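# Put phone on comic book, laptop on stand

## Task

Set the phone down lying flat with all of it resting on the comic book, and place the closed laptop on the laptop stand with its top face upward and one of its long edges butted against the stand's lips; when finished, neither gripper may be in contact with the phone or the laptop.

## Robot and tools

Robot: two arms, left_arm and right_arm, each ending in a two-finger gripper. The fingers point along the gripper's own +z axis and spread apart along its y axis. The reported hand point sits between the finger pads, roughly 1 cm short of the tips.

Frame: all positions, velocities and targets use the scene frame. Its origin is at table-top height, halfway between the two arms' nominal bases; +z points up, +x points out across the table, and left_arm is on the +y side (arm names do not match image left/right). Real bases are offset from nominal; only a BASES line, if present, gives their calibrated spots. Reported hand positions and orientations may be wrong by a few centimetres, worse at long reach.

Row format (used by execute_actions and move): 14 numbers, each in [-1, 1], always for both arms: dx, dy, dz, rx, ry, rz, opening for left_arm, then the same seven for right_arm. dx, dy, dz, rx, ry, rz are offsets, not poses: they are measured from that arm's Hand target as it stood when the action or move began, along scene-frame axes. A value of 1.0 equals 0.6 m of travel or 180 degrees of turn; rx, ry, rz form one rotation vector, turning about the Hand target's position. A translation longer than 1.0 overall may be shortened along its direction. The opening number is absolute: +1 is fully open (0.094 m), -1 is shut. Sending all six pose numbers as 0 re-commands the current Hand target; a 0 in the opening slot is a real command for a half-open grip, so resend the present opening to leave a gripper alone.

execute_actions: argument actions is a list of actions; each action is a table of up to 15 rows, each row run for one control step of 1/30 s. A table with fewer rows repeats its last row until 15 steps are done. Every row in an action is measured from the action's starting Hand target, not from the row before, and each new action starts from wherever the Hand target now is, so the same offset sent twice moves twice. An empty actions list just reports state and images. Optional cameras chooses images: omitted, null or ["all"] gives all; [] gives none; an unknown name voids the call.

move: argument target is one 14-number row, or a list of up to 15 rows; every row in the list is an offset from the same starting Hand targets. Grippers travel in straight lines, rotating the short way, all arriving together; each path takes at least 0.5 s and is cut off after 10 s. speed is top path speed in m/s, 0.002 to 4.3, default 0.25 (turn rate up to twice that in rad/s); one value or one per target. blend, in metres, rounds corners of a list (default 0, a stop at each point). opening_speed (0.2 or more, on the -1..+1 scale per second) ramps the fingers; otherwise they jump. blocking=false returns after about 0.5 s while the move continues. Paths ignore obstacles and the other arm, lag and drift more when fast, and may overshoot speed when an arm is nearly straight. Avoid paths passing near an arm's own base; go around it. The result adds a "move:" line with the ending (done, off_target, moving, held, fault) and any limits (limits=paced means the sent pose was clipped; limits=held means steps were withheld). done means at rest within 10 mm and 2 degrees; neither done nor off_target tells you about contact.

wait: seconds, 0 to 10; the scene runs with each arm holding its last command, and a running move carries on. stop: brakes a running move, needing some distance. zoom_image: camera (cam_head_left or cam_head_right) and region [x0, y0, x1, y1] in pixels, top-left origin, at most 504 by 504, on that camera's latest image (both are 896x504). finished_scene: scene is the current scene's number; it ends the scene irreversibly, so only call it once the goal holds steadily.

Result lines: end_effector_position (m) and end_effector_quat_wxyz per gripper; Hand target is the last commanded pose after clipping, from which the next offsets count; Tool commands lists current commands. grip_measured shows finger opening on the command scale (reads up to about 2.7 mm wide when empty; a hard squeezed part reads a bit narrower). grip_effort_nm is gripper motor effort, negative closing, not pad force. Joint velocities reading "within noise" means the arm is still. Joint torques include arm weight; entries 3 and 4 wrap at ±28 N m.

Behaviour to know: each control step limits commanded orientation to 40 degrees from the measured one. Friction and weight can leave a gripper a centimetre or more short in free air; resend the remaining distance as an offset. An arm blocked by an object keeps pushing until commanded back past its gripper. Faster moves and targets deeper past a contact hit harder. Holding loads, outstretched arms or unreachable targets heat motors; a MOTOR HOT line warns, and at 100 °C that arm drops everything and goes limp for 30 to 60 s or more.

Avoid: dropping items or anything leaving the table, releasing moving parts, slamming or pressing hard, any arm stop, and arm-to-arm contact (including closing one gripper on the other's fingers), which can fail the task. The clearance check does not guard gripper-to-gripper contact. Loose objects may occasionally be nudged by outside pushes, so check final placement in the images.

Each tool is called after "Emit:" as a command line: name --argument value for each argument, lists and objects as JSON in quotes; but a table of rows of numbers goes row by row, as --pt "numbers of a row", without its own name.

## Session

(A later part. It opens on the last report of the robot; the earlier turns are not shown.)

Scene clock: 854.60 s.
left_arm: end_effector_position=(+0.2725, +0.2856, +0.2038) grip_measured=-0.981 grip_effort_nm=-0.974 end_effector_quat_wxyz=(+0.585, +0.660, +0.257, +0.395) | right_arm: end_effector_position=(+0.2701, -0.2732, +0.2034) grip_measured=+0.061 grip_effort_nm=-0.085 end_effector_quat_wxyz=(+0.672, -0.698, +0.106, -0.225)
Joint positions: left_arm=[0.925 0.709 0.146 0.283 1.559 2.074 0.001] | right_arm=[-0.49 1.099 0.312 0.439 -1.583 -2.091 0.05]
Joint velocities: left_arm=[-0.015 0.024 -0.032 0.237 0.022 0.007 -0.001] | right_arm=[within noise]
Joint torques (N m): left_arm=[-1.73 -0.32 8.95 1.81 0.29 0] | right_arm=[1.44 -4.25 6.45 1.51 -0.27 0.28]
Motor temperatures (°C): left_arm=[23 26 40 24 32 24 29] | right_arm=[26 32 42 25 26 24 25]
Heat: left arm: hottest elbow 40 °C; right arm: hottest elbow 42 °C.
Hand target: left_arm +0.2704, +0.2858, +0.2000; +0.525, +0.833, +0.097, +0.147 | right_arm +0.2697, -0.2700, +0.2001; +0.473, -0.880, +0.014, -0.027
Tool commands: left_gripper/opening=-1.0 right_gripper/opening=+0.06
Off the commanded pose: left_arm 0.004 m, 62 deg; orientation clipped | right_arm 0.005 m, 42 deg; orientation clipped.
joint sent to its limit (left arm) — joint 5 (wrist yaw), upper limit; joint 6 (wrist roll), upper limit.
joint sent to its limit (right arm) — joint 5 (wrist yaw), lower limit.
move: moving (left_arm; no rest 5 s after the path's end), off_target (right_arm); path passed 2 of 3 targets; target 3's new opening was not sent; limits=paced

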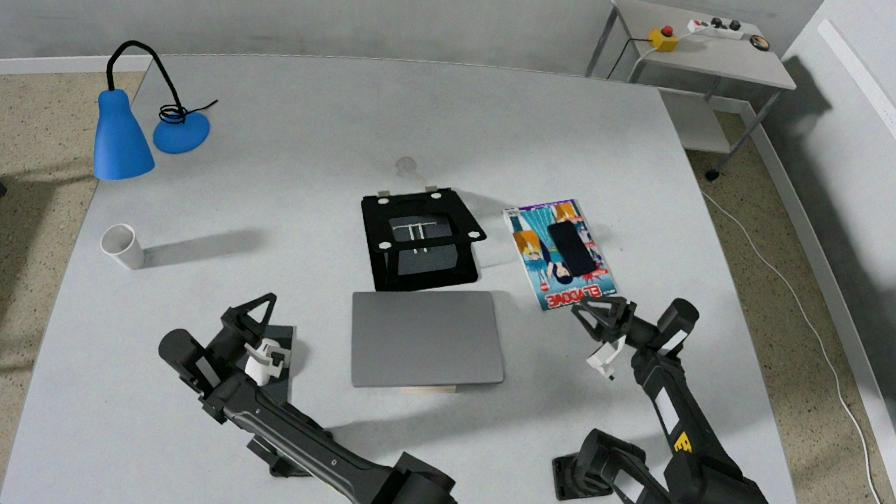

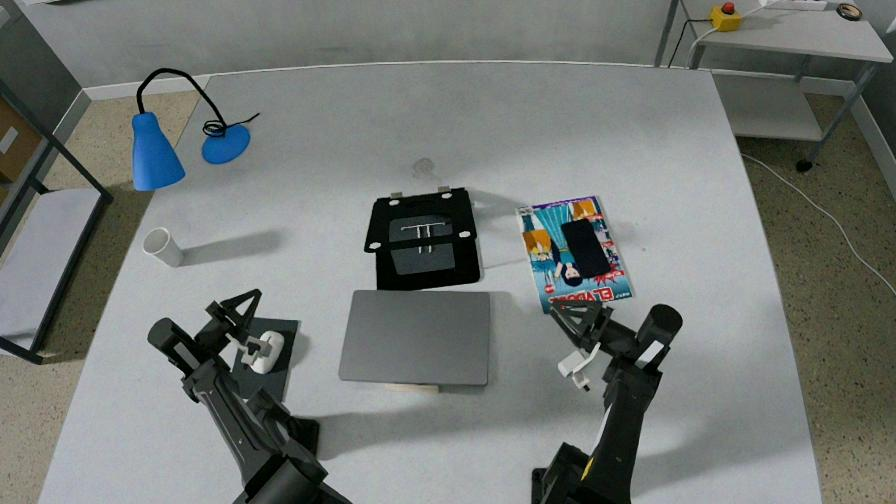

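Emit:
move --pt "0.03 0 0.1 0.194 0.341 0.373 -0.2 0 0 0.1 -0.229 0.258 -0.447 -0.2" --speed '[0.5]' --cameras '[]'

Emit:
move --pt "0 0 0 0 0 0.667 -0.2 0 0 0 0 0 -0.667 -0.2" --speed '[0.6]' --cameras '[]'

Emit:
move --pt "0 0 -0.1 -0.337 -0.194 0 -0.2 0 0 -0.1 0.337 -0.194 0 -0.2" --speed '[0.5]'

Scene clock: 899.93 s.
left_arm: end_effector_position=(+0.2717, +0.2862, +0.2349) grip_measured=-0.202 grip_effort_nm=0.125 end_effector_quat_wxyz=(-0.013, +0.708, +0.706, -0.021) | right_arm: end_effector_position=(+0.2543, -0.2754, +0.2404) grip_measured=-0.199 grip_effort_nm=-0.081 end_effector_quat_wxyz=(+0.013, +0.704, -0.710, -0.012)
Joint positions: left_arm=[0.154 1.002 0.987 -1.605 0.004 1.756 0.037] | right_arm=[0.113 1.104 1.07 -1.572 -0.004 -1.443 0.038]
Joint velocities: within noise
Joint torques (N m): left_arm=[-2.26 -4.89 16.68 -0.1 -0.05 -0.11] | right_arm=[1.32 -6.65 12.72 -0.31 0.03 0.26]
Motor temperatures (°C): left_arm=[23 25 38 24 31 24 29] | right_arm=[26 32 40 25 25 23 25]
Heat: left arm: hottest elbow 38 °C; right arm: hottest elbow 40 °C.
Hand target: left_arm +0.2884, +0.2857, +0.2601; +0.000, +0.710, +0.704, +0.001 | right_arm +0.2697, -0.2701, +0.2601; -0.001, +0.706, -0.709, +0.000
Off the commanded pose: left_arm 0.030 m, 3 deg | right_arm 0.026 m, 2 deg.
move: off_target (left_arm, right_arm)
No camera images: "cameras" was empty.

Scene clock: 902.93 s.
left_arm: end_effector_position=(+0.2711, +0.2861, +0.2349) grip_measured=-0.202 grip_effort_nm=0.115 end_effector_quat_wxyz=(-0.026, -0.258, +0.966, +0.001) | right_arm: end_effector_position=(+0.2543, -0.2754, +0.2404) grip_measured=-0.199 grip_effort_nm=-0.081 end_effector_quat_wxyz=(-0.017, +0.264, +0.964, -0.006)
Joint positions: left_arm=[0.153 1.002 0.987 -1.608 0.002 -0.34 0.037] | right_arm=[0.115 1.104 1.07 -1.572 -0.002 0.653 0.038]
Joint velocities: within noise
Joint torques (N m): left_arm=[-2.02 -5.36 16.96 -0.16 -0.12 -0.07] | right_arm=[1.44 -6.71 12.81 -0.28 0.14 0.22]
Motor temperatures (°C): left_arm=[23 25 39 24 31 24 29] | right_arm=[26 32 41 25 25 23 25]
Heat: left arm: hottest elbow 39 °C; right arm: hottest elbow 41 °C.
Hand target: left_arm +0.2884, +0.2857, +0.2601; -0.001, -0.255, +0.967, +0.001 | right_arm +0.2697, -0.2700, +0.2601; +0.000, +0.261, +0.965, +0.000
Off the commanded pose: left_arm 0.031 m, 3 deg | right_arm 0.026 m, 2 deg.
move: off_target (left_arm, right_arm)
No camera images: "cameras" was empty.

Scene clock: 905.50 s.
left_arm: end_effector_position=(+0.2887, +0.2820, +0.1995) grip_measured=-0.202 grip_effort_nm=0.110 end_effector_quat_wxyz=(+0.151, -0.203, +0.797, -0.548) | right_arm: end_effector_position=(+0.2701, -0.2669, +0.2075) grip_measured=-0.199 grip_effort_nm=-0.085 end_effector_quat_wxyz=(+0.147, +0.209, +0.792, +0.554)
Joint positions: left_arm=[0.76 1.244 0.722 -1.666 1.122 0.686 0.038] | right_arm=[-0.424 0.981 0.591 -0.919 -1.208 0.279 0.038]
Joint velocities: within noise
Joint torques (N m): left_arm=[-1.44 -6.36 8.46 -0.95 0.55 0.11] | right_arm=[-0.26 -4.6 7.13 0.94 -0.6 0.02]
Motor temperatures (°C): left_arm=[23 25 39 24 31 24 29] | right_arm=[26 32 41 25 25 23 25]
Heat: left arm: hottest elbow 39 °C; right arm: hottest elbow 41 °C.
Hand target: left_arm +0.2884, +0.2858, +0.2001; +0.149, -0.209, +0.793, -0.553 | right_arm +0.2698, -0.2701, +0.2001; +0.147, +0.214, +0.791, +0.554
Off the commanded pose: left_arm 0.004 m, 1 deg | right_arm 0.008 m, 1 deg.
joint sent to its limit (left arm) — joint 4 (wrist pitch), lower limit. The joint targets still meet the commanded pose.
move: done

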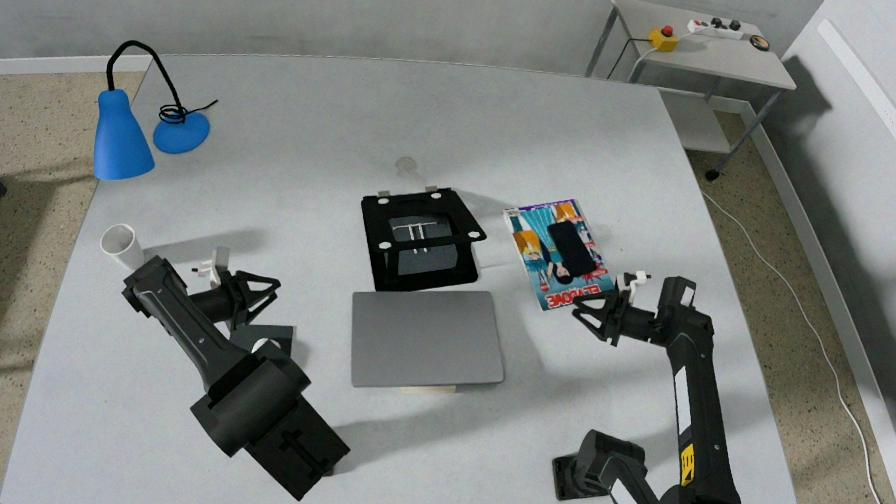

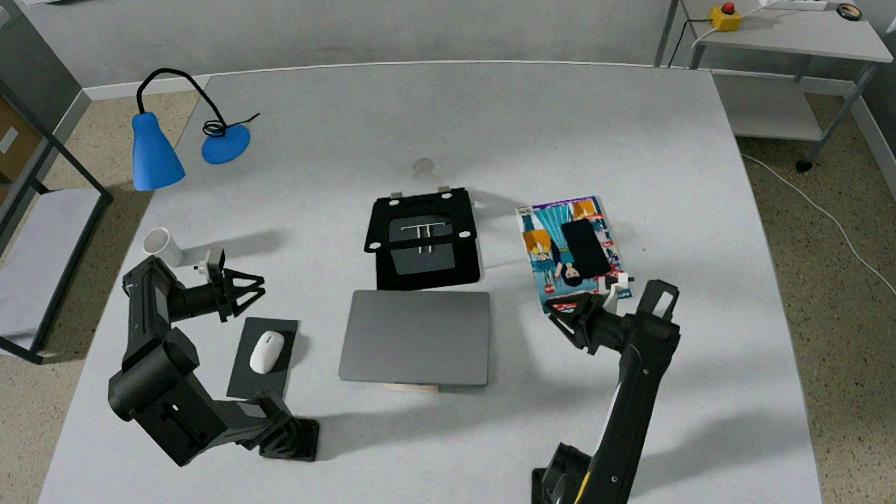

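Emit:
move --pt "-0.03 0.02 -0.2 0 0 0 0.28 -0.008 -0.02 -0.2 0 0 0 0.28" --pt "-0.038 -0.04 -0.255 0 0 0 0.28 -0.008 0.04 -0.258 0 0 0 0.28" --speed '[0.2,0.1]'

Emit:
zoom_image --camera "cam_head_left" --region '[260, 260, 420, 400]'

Emit:
zoom_image --camera "cam_head_left" --region '[440, 260, 600, 400]'

Emit:
zoom_image --camera "cam_head_right" --region '[250, 260, 410, 400]'

Emit:
zoom_image --camera "cam_head_right" --region '[430, 260, 590, 400]'

Scene clock: 914.80 s.
left_arm: end_effector_position=(+0.2693, +0.2707, +0.0559) grip_measured=+0.278 grip_effort_nm=0.134 end_effector_quat_wxyz=(+0.154, -0.223, +0.786, -0.556) | right_arm: end_effector_position=(+0.2701, -0.2516, +0.0516) grip_measured=+0.279 grip_effort_nm=0.066 end_effector_quat_wxyz=(+0.158, +0.212, +0.790, +0.553)
Joint positions: left_arm=[0.796 1.577 0.497 -1.149 1.133 0.7 0.06] | right_arm=[-0.362 1.393 0.3 -0.011 -1.182 0.482 0.06]
Joint velocities: within noise
Joint torques (N m): left_arm=[-2.96 -7.24 2.19 0.65 0.01 0.18] | right_arm=[1.49 -6.3 3.58 1.26 -0.41 0.15]
Motor temperatures (°C): left_arm=[23 25 38 24 31 24 29] | right_arm=[26 32 40 25 26 23 25]
Heat: left arm: hottest elbow 38 °C; right arm: hottest elbow 40 °C.
Hand target: left_arm +0.2655, +0.2617, +0.0470; +0.149, -0.209, +0.793, -0.553 | right_arm +0.2651, -0.2461, +0.0454; +0.147, +0.214, +0.791, +0.554
Off the commanded pose: left_arm 0.013 m, 2 deg | right_arm 0.010 m, 1 deg.
move: off_target (left_arm)

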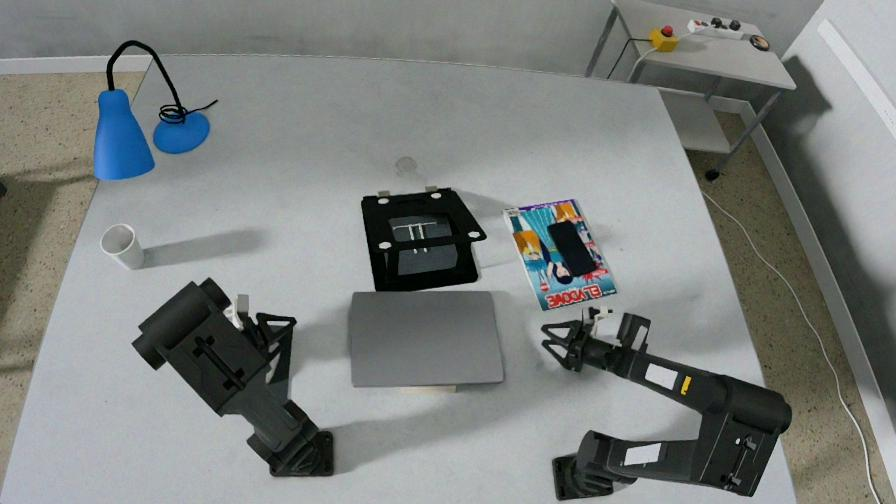

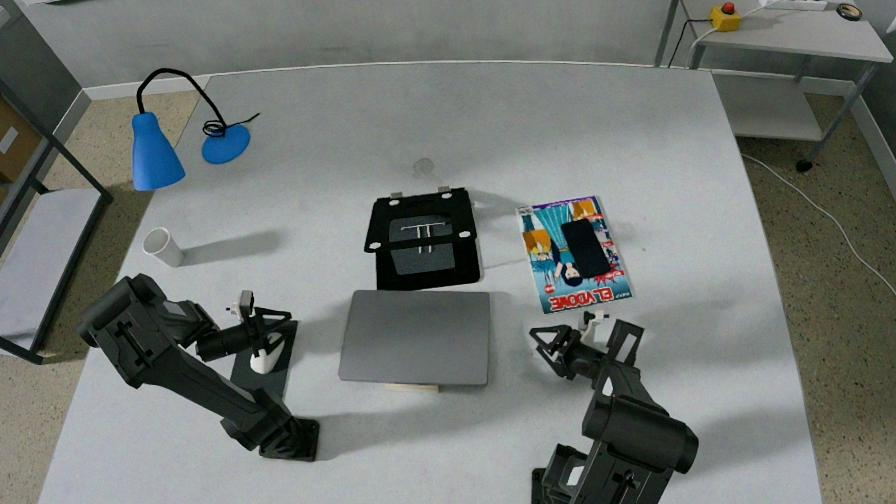

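Scaled by 3.150.

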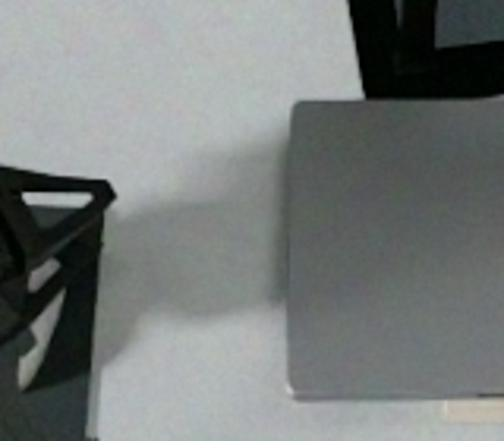

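Scaled by 3.150.

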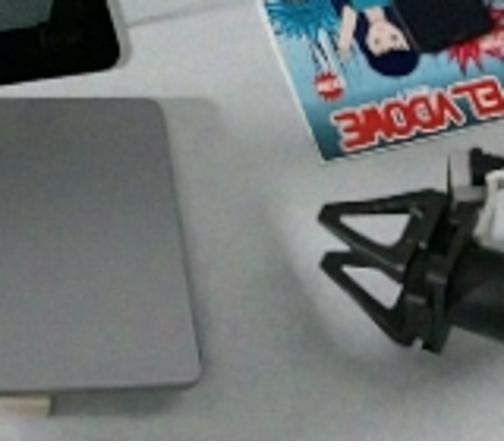

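Scaled by 3.150.

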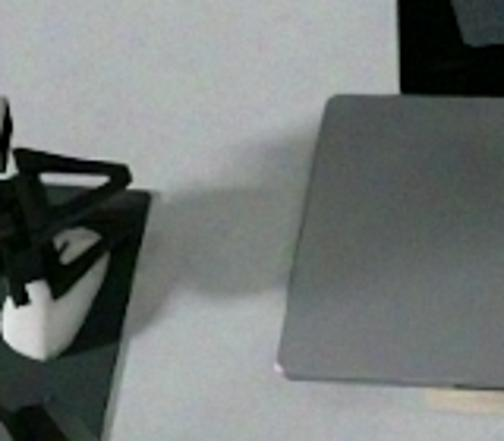

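Scaled by 3.150.

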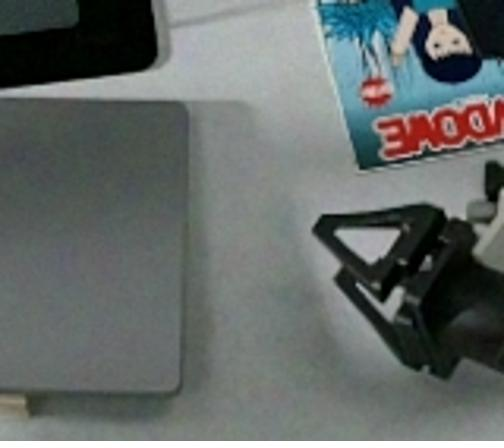

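Emit:
move --pt "0 0 -0.022 0 0 0 0.28 0 0 -0.02 0 0 0 0.28" --pt "0 -0.13 -0.022 0 0 0 0.28 0 0.12 -0.02 0 0 0 0.28" --speed '[0.1,0.06]'

Emit:
zoom_image --camera "cam_head_left" --region '[260, 260, 420, 400]'

Emit:
zoom_image --camera "cam_head_left" --region '[440, 260, 600, 400]'

Emit:
zoom_image --camera "cam_head_right" --region '[250, 260, 410, 400]'

Emit:
zoom_image --camera "cam_head_right" --region '[430, 260, 590, 400]'

Scene clock: 923.83 s.
left_arm: end_effector_position=(+0.2675, +0.1879, +0.0333) grip_measured=+0.278 grip_effort_nm=0.129 end_effector_quat_wxyz=(+0.148, -0.216, +0.790, -0.554) | right_arm: end_effector_position=(+0.2712, -0.1779, +0.0386) grip_measured=+0.279 grip_effort_nm=0.066 end_effector_quat_wxyz=(+0.156, +0.212, +0.790, +0.554)
Joint positions: left_arm=[0.473 1.381 0.227 -0.343 1.22 -0.084 0.06] | right_arm=[-0.038 1.518 0.18 0.701 -0.969 1.011 0.06]
Joint velocities: within noise
Joint torques (N m): left_arm=[-3.14 -7.47 3.58 1.05 0.5 -0.05] | right_arm=[1.44 -6.36 2.24 1.78 -0.19 0.15]
Motor temperatures (°C): left_arm=[23 25 37 24 31 24 29] | right_arm=[26 32 39 25 26 23 25]
Heat: left arm: hottest elbow 37 °C; right arm: hottest elbow 39 °C.
Hand target: left_arm +0.2656, +0.1837, +0.0339; +0.149, -0.209, +0.793, -0.553 | right_arm +0.2650, -0.1740, +0.0334; +0.147, +0.214, +0.791, +0.554
Off the commanded pose: left_arm 0.005 m, 1 deg | right_arm 0.009 m, 1 deg.
move: done

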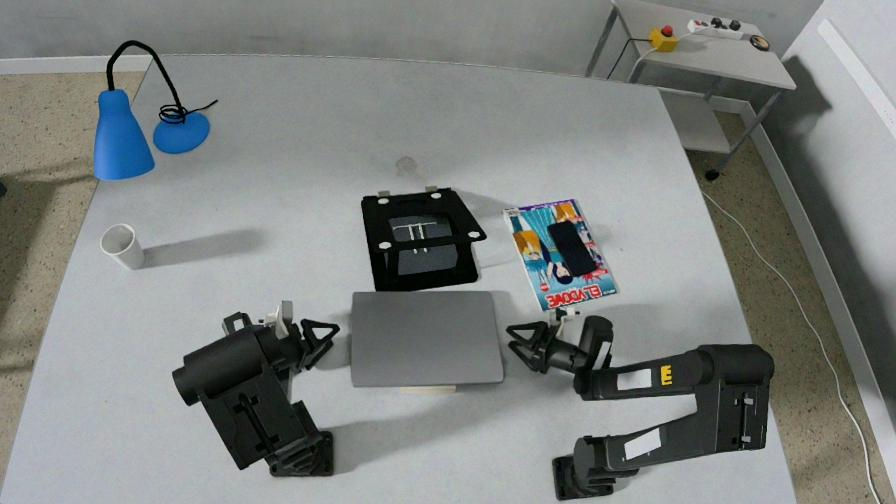

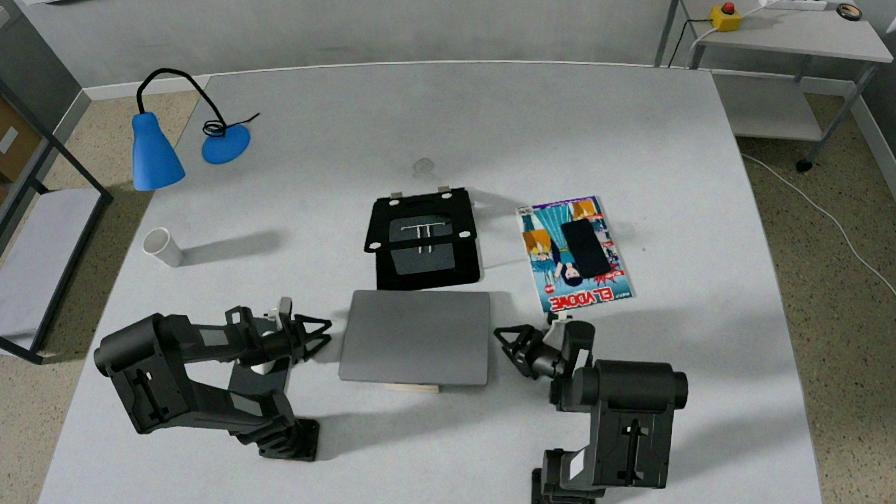

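Scaled by 3.150.

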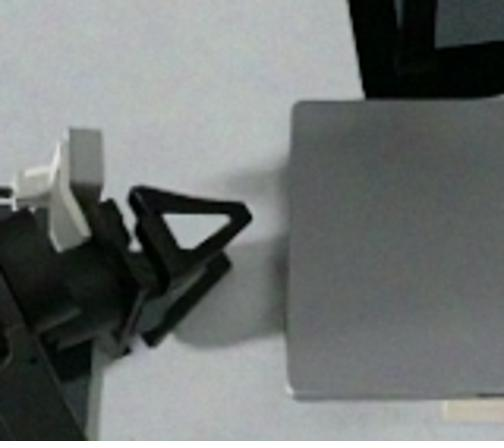

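Scaled by 3.150.

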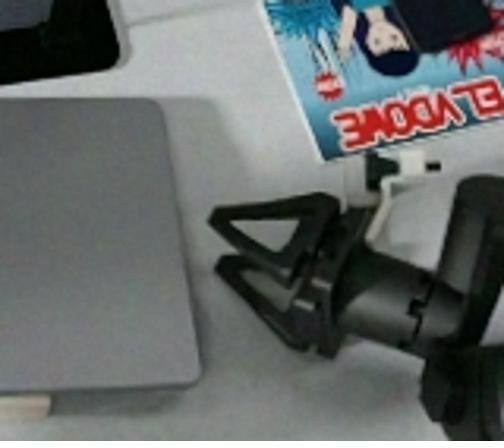

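Scaled by 3.150.

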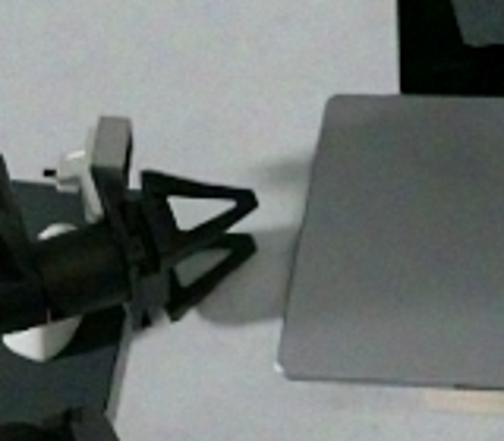

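Scaled by 3.150.

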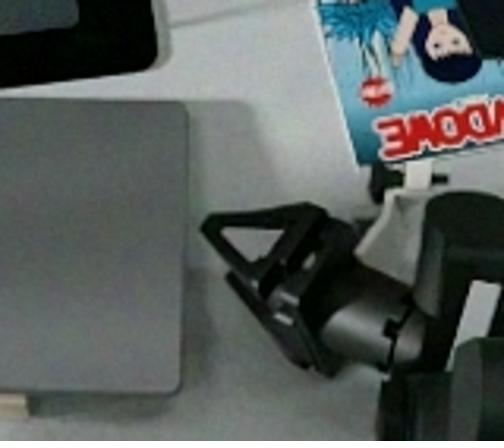

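Emit:
move --pt "0 -0.075 0 0 0 0 0.28 0 0.075 0.0 0 0 0 0.28" --speed '[0.05]'

Emit:
zoom_image --camera "cam_head_left" --region '[280, 270, 440, 400]'

Emit:
zoom_image --camera "cam_head_left" --region '[430, 270, 590, 400]'

Emit:
zoom_image --camera "cam_head_right" --region '[260, 270, 420, 400]'

Emit:
zoom_image --camera "cam_head_right" --region '[420, 270, 580, 400]'

Scene clock: 929.23 s.
left_arm: end_effector_position=(+0.2696, +0.1430, +0.0360) grip_measured=+0.278 grip_effort_nm=0.134 end_effector_quat_wxyz=(+0.154, -0.211, +0.792, -0.552) | right_arm: end_effector_position=(+0.2712, -0.1320, +0.0382) grip_measured=+0.279 grip_effort_nm=0.066 end_effector_quat_wxyz=(+0.155, +0.213, +0.789, +0.555)
Joint positions: left_arm=[0.22 1.308 0.078 0.315 1.123 -0.694 0.06] | right_arm=[0.171 1.58 0.173 0.907 -0.793 1.191 0.06]
Joint velocities: within noise
Joint torques (N m): left_arm=[-2.49 -4.31 3.82 1.91 0.33 0.03] | right_arm=[1.44 -6.89 1.91 2 -0.11 0.16]
Motor temperatures (°C): left_arm=[23 25 36 24 31 24 28] | right_arm=[26 32 38 25 25 23 25]
Heat: left arm: hottest elbow 36 °C; right arm: hottest elbow 38 °C.
Hand target: left_arm +0.2655, +0.1387, +0.0339; +0.149, -0.209, +0.793, -0.553 | right_arm +0.2651, -0.1290, +0.0334; +0.147, +0.214, +0.791, +0.554
Off the commanded pose: left_arm 0.006 m, 1 deg | right_arm 0.008 m, 1 deg.
move: done

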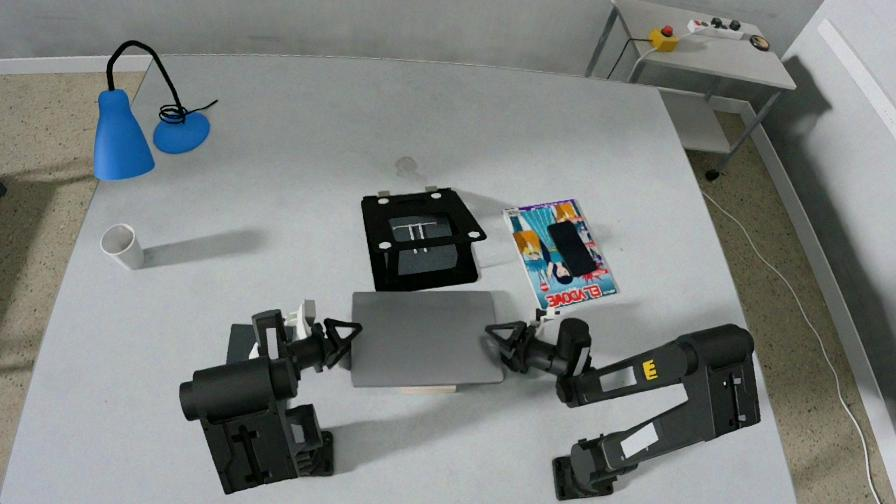

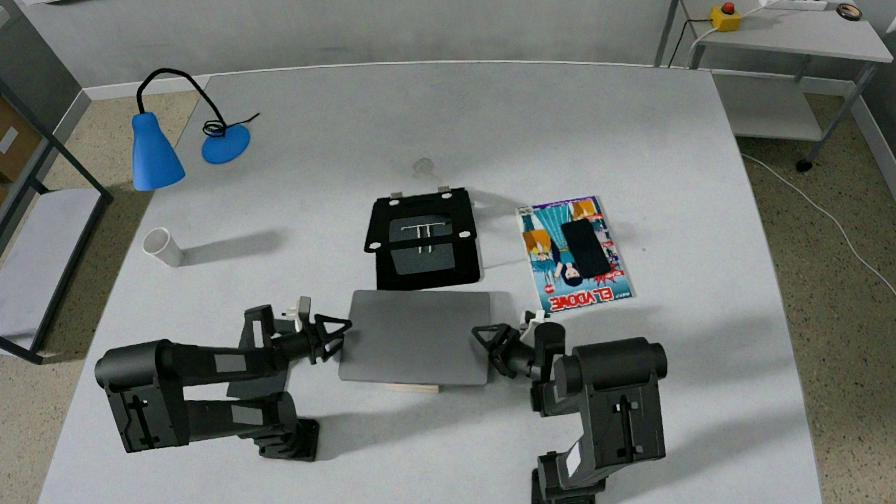

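Scaled by 3.150.

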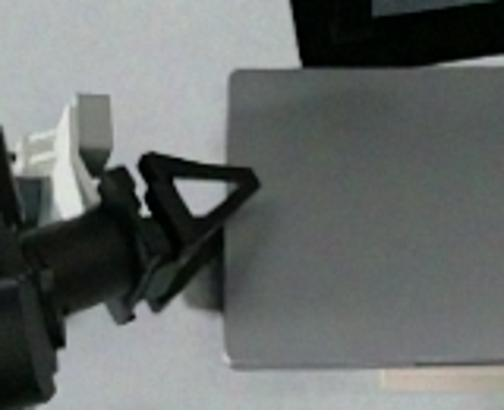

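Scaled by 3.150.

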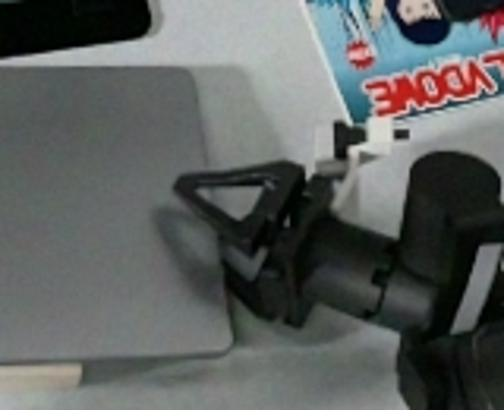

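Scaled by 3.150.

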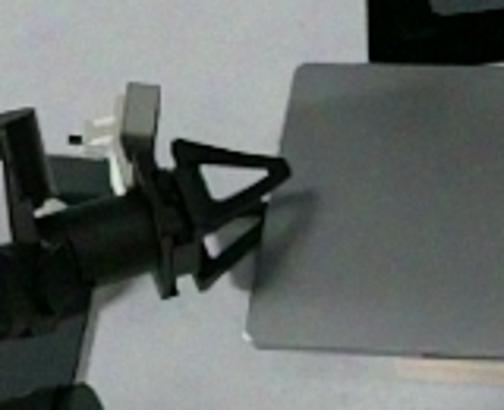

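Scaled by 3.150.

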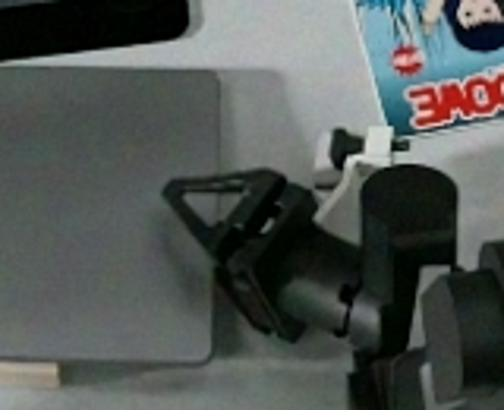

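Emit:
move --pt "0 -0.03 -0.017 0 0 0 -0.2 0 0.01 -0.017 0 0 0 -0.2" --speed '[0.05]' --opening_speed 0.5

Emit:
zoom_image --camera "cam_head_left" --region '[280, 270, 440, 400]'

Emit:
zoom_image --camera "cam_head_left" --region '[430, 270, 590, 400]'

Scene clock: 935.33 s.
left_arm: end_effector_position=(+0.2704, +0.1248, +0.0253) grip_measured=-0.198 grip_effort_nm=-0.085 end_effector_quat_wxyz=(+0.155, -0.211, +0.792, -0.551) | right_arm: end_effector_position=(+0.2698, -0.1262, +0.0272) grip_measured=-0.199 grip_effort_nm=-0.081 end_effector_quat_wxyz=(+0.154, +0.214, +0.790, +0.554)
Joint positions: left_arm=[0.107 1.478 0.04 0.682 1.046 -0.872 0.038] | right_arm=[0.198 1.665 0.173 1.002 -0.769 1.209 0.038]
Joint velocities: within noise
Joint torques (N m): left_arm=[-2.37 -5.01 2.13 1.98 0.25 0.01] | right_arm=[1.44 -7.41 1.44 1.96 -0.1 0.16]
Motor temperatures (°C): left_arm=[23 25 36 24 31 24 28] | right_arm=[26 32 37 25 25 23 25]
Heat: left arm: hottest elbow 36 °C; right arm: hottest elbow 37 °C.
Hand target: left_arm +0.2656, +0.1208, +0.0237; +0.149, -0.209, +0.793, -0.553 | right_arm +0.2651, -0.1230, +0.0232; +0.147, +0.214, +0.791, +0.554
Off the commanded pose: left_arm 0.007 m, 1 deg | right_arm 0.007 m, 1 deg.
move: done

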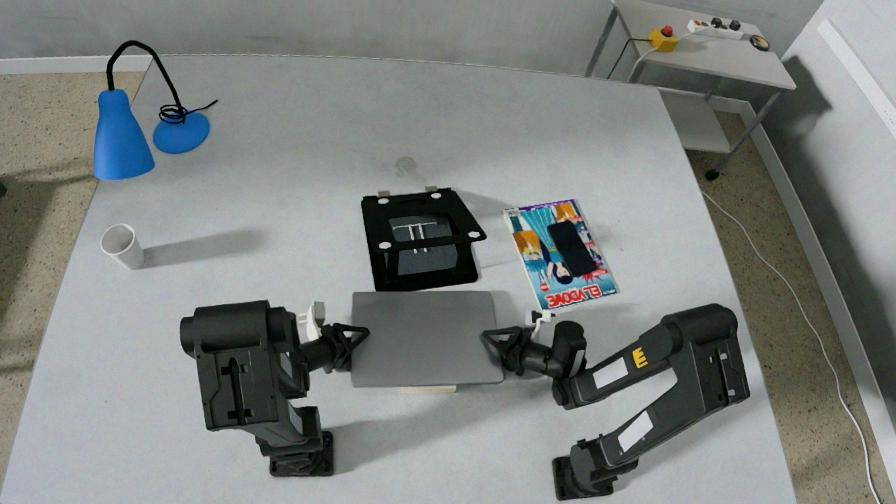

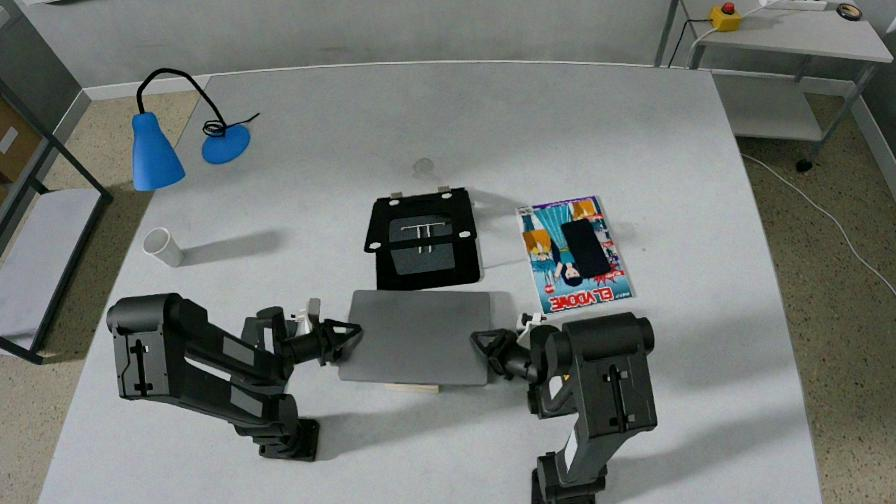

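Scaled by 3.150.

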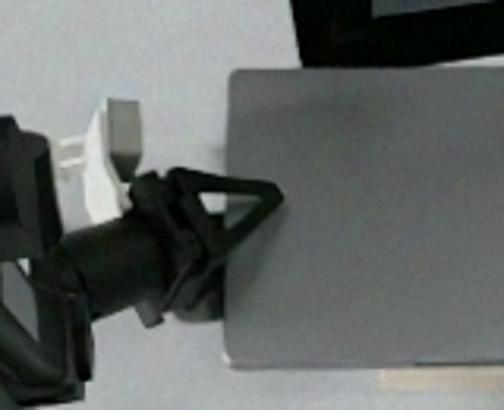

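Scaled by 3.150.

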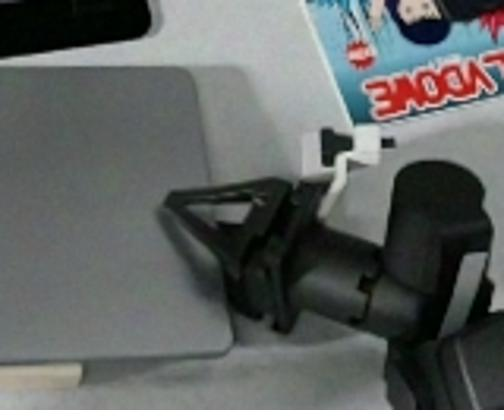

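Emit:
move --pt "0 0 0 0 0 0 -0.9 0 0 0 0 0 0 -0.9" --speed '[0.05]' --opening_speed 0.3

Emit:
zoom_image --camera "cam_head_left" --region '[280, 270, 580, 430]'

Scene clock: 939.57 s.
left_arm: end_effector_position=(+0.2702, +0.1257, +0.0226) grip_measured=-0.511 grip_effort_nm=-1.009 end_effector_quat_wxyz=(+0.157, -0.213, +0.794, -0.547) | right_arm: end_effector_position=(+0.2698, -0.1271, +0.0259) grip_measured=-0.533 grip_effort_nm=-1.043 end_effector_quat_wxyz=(+0.163, +0.207, +0.791, +0.551)
Joint positions: left_arm=[0.107 1.49 0.038 0.692 1.035 -0.868 0.023] | right_arm=[0.198 1.676 0.17 1.019 -0.762 1.189 0.022]
Joint velocities: within noise
Joint torques (N m): left_arm=[-2.61 -5.3 2.09 1.72 0.67 -0.05] | right_arm=[1.38 -8.29 1.57 1.37 -0.33 0.34]
Motor temperatures (°C): left_arm=[23 25 36 24 31 24 28] | right_arm=[26 32 37 25 25 23 25]
Heat: left arm: hottest elbow 36 °C; right arm: hottest elbow 37 °C.
Hand target: left_arm +0.2656, +0.1208, +0.0237; +0.149, -0.209, +0.793, -0.553 | right_arm +0.2651, -0.1231, +0.0231; +0.147, +0.214, +0.791, +0.554
Off the commanded pose: left_arm 0.007 m, 1 deg | right_arm 0.007 m, 2 deg.
move: done

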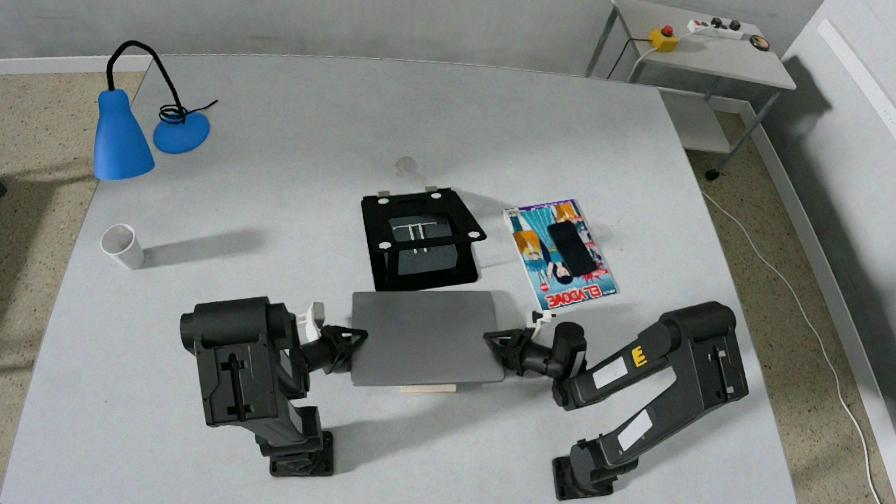

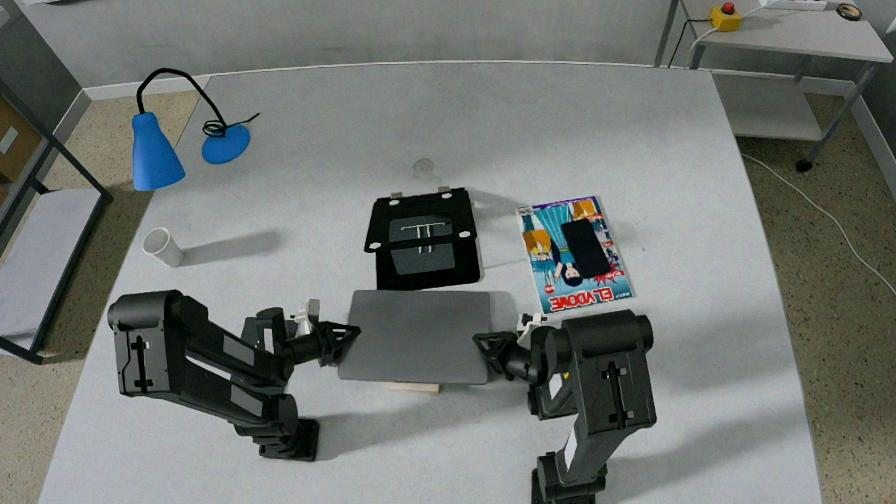

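Scaled by 1.680.

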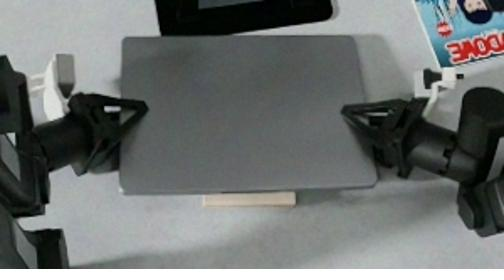

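Emit:
move --pt "0 0 0.08 0 0 0 -0.9 0 0 0.08 0 0 0 -0.9" --speed '[0.06]'

Emit:
zoom_image --camera "cam_head_left" --region '[280, 270, 580, 430]'

Scene clock: 955.37 s.
left_arm: end_effector_position=(+0.2507, +0.1244, +0.0499) grip_measured=-0.559 grip_effort_nm=-1.009 end_effector_quat_wxyz=(+0.110, -0.272, +0.786, -0.545) | right_arm: end_effector_position=(+0.2556, -0.1297, +0.0517) grip_measured=-0.563 grip_effort_nm=-1.038 end_effector_quat_wxyz=(+0.117, +0.252, +0.793, +0.543)
Joint positions: left_arm=[0.107 1.01 0.029 0.161 1.02 -0.966 0.021] | right_arm=[0.198 1.372 0.158 0.652 -0.765 1.255 0.021]
Joint velocities: within noise
Joint torques (N m): left_arm=[-3.31 -5.42 10.24 1.57 1.13 0.74] | right_arm=[1.49 -9.99 5.31 1.66 -0.21 -0.26]
Motor temperatures (°C): left_arm=[23 26 35 24 31 24 29] | right_arm=[26 32 35 25 25 23 26]
Heat: left arm: hottest elbow 35 °C; right arm: hottest elbow 35 °C.
Hand target: left_arm +0.2655, +0.1207, +0.0716; +0.149, -0.209, +0.793, -0.553 | right_arm +0.2649, -0.1231, +0.0710; +0.147, +0.214, +0.791, +0.554
Off the commanded pose: left_arm 0.027 m, 9 deg | right_arm 0.023 m, 6 deg.
move: off_target (left_arm, right_arm)

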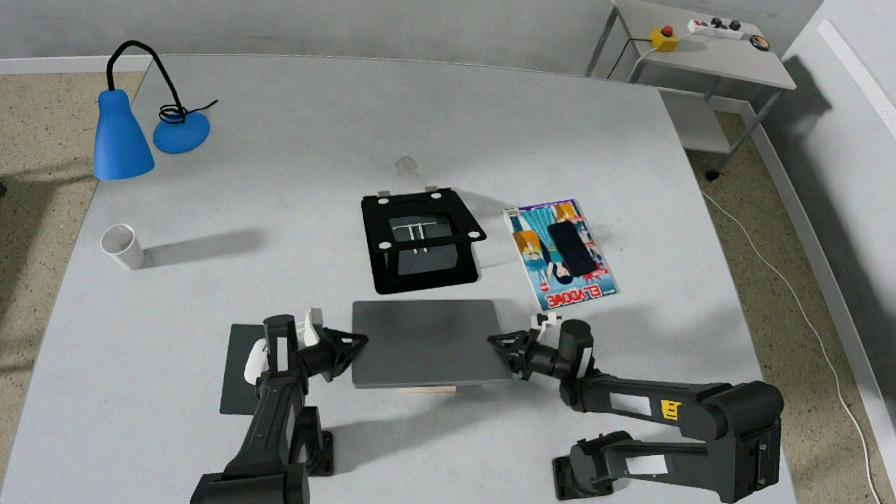

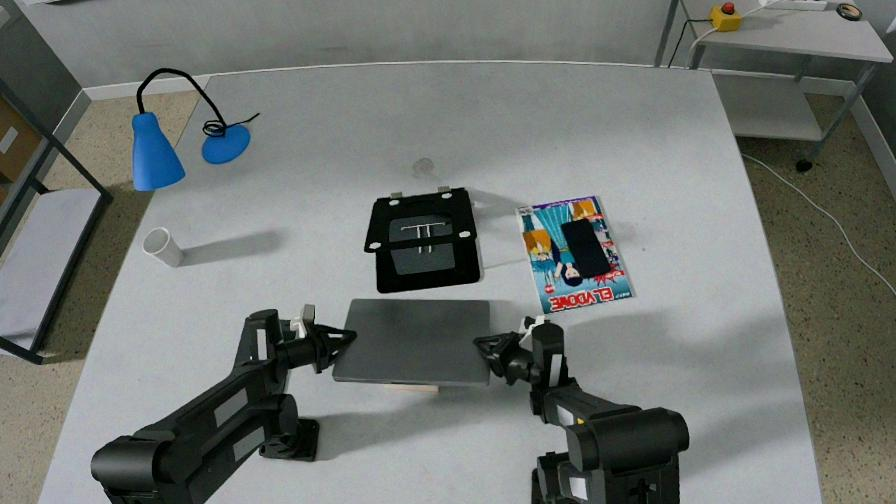

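Scaled by 1.680.

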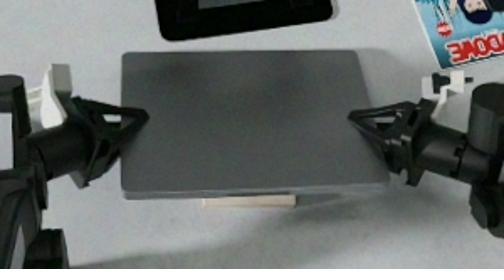

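Emit:
move --pt "0.0 0 0.15 0 0 0 -0.9 0.0 0 0.15 0 0 0 -0.9" --pt "0.1 0 0.32 0 0 0 -0.9 0.1 0 0.32 0 0 0 -0.9" --speed '[0.06,0.08]'

Emit:
zoom_image --camera "cam_head_left" --region '[280, 200, 580, 430]'

Scene clock: 964.20 s.
left_arm: end_effector_position=(+0.2894, +0.1258, +0.1908) grip_measured=-0.559 grip_effort_nm=-1.013 end_effector_quat_wxyz=(+0.071, -0.291, +0.788, -0.538) | right_arm: end_effector_position=(+0.2922, -0.1286, +0.2000) grip_measured=-0.573 grip_effort_nm=-1.038 end_effector_quat_wxyz=(+0.085, +0.276, +0.797, +0.531)
Joint positions: left_arm=[0.09 0.692 0.413 -0.619 1.019 -0.974 0.021] | right_arm=[0.17 0.908 0.493 -0.228 -0.793 1.254 0.02]
Joint velocities: within noise
Joint torques (N m): left_arm=[-3.02 -4.37 23.65 1.98 0.79 0.7] | right_arm=[-0.03 -6.24 16.8 1.47 -0.66 -0.53]
Motor temperatures (°C): left_arm=[23 25 37 24 31 24 29] | right_arm=[26 32 36 25 25 24 26]
Heat: left arm: hottest elbow 37 °C; right arm: hottest elbow 36 °C.
Hand target: left_arm +0.3255, +0.1207, +0.2637; +0.149, -0.209, +0.793, -0.553 | right_arm +0.3249, -0.1230, +0.2631; +0.147, +0.214, +0.791, +0.554
Off the commanded pose: left_arm 0.082 m, 13 deg | right_arm 0.071 m, 10 deg.
move: off_target (left_arm, right_arm)

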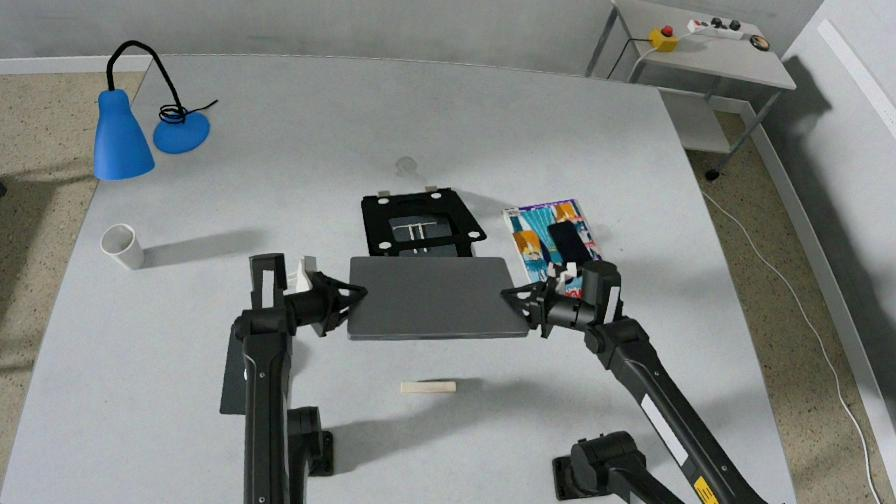

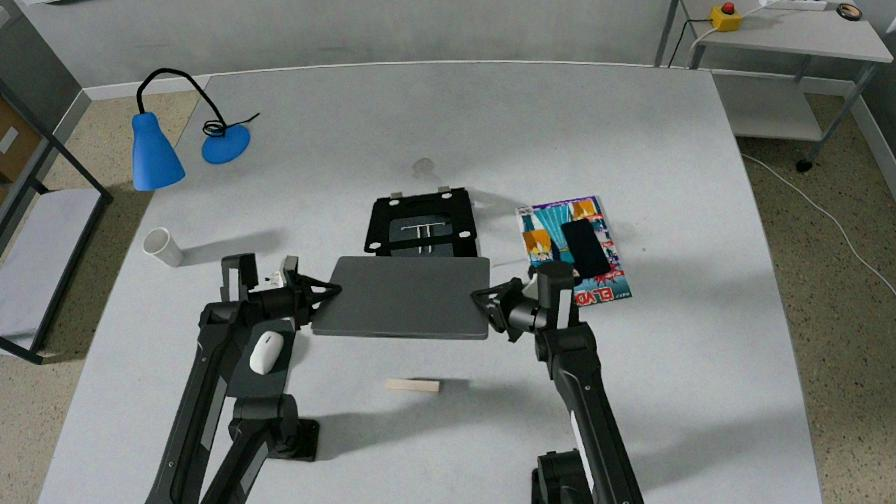

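Scaled by 1.680.

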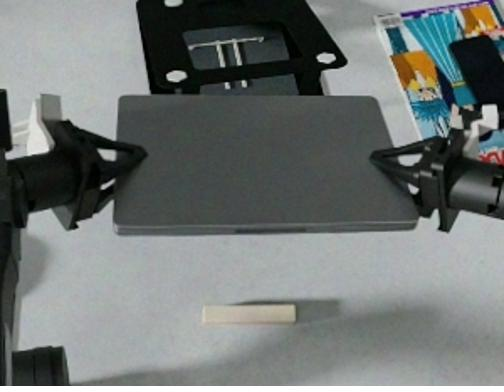

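Emit:
move --pt "0.03 0 0.06 0 0 0 -0.9 0.03 0 0.05 0 0 0 -0.9" --pt "0.36 0 0.06 0 0.05 0 -0.9 0.36 0 0.05 0 0.05 0 -0.9" --speed '[0.08,0.1]'

Emit:
zoom_image --camera "cam_head_left" --region '[280, 130, 580, 330]'

Emit:
zoom_image --camera "cam_head_right" --region '[260, 130, 560, 330]'

Scene clock: 973.70 s.
left_arm: end_effector_position=(+0.5003, +0.1296, +0.2207) grip_measured=-0.559 grip_effort_nm=-1.009 end_effector_quat_wxyz=(+0.005, -0.335, +0.794, -0.508) | right_arm: end_effector_position=(+0.5046, -0.1211, +0.2279) grip_measured=-0.573 grip_effort_nm=-1.043 end_effector_quat_wxyz=(+0.018, +0.318, +0.799, +0.510)
Joint positions: left_arm=[0.033 1.388 0.989 -0.621 0.965 -1.032 0.021] | right_arm=[0.101 1.527 1.133 -0.439 -0.866 1.218 0.02]
Joint velocities: within noise
Joint torques (N m): left_arm=[-2.67 -14.92 22.61 2.02 0.97 0.62] | right_arm=[-0.56 -17.49 16.7 1.39 -0.7 -0.56]
Motor temperatures (°C): left_arm=[23 26 40 24 31 24 29] | right_arm=[26 32 41 25 25 24 27]
Heat: left arm: hottest elbow 40 °C; right arm: hottest elbow 41 °C.
Hand target: left_arm +0.5416, +0.1208, +0.2997; +0.087, -0.252, +0.802, -0.535 | right_arm +0.5409, -0.1232, +0.2930; +0.084, +0.257, +0.800, +0.536
Off the commanded pose: left_arm 0.090 m, 14 deg | right_arm 0.075 m, 11 deg.
move: off_target (left_arm, right_arm)

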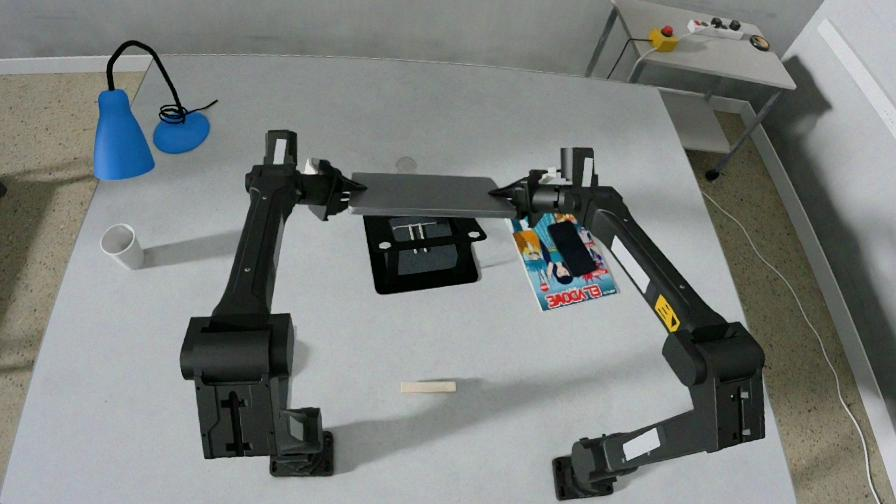

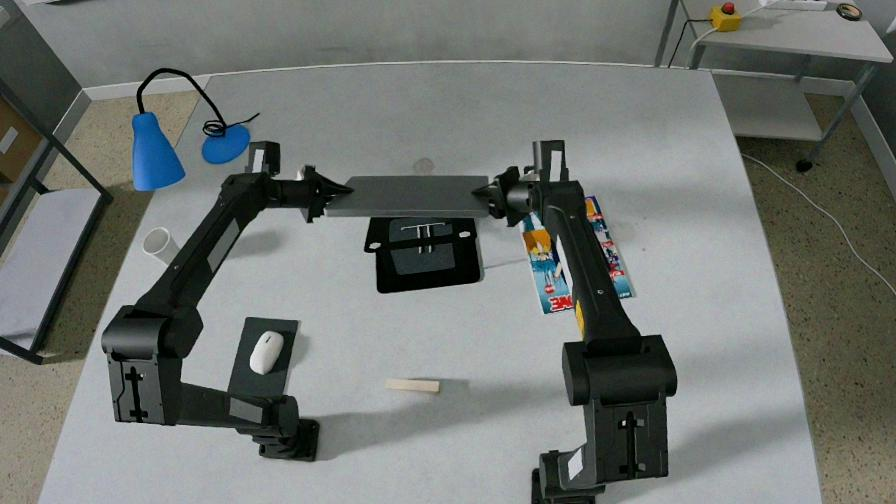

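Scaled by 1.680.

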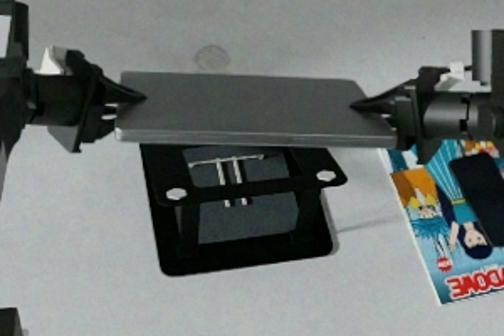

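Scaled by 1.680.

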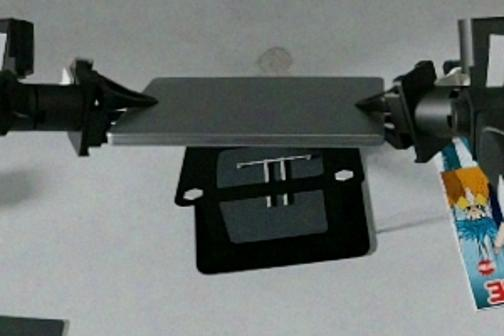

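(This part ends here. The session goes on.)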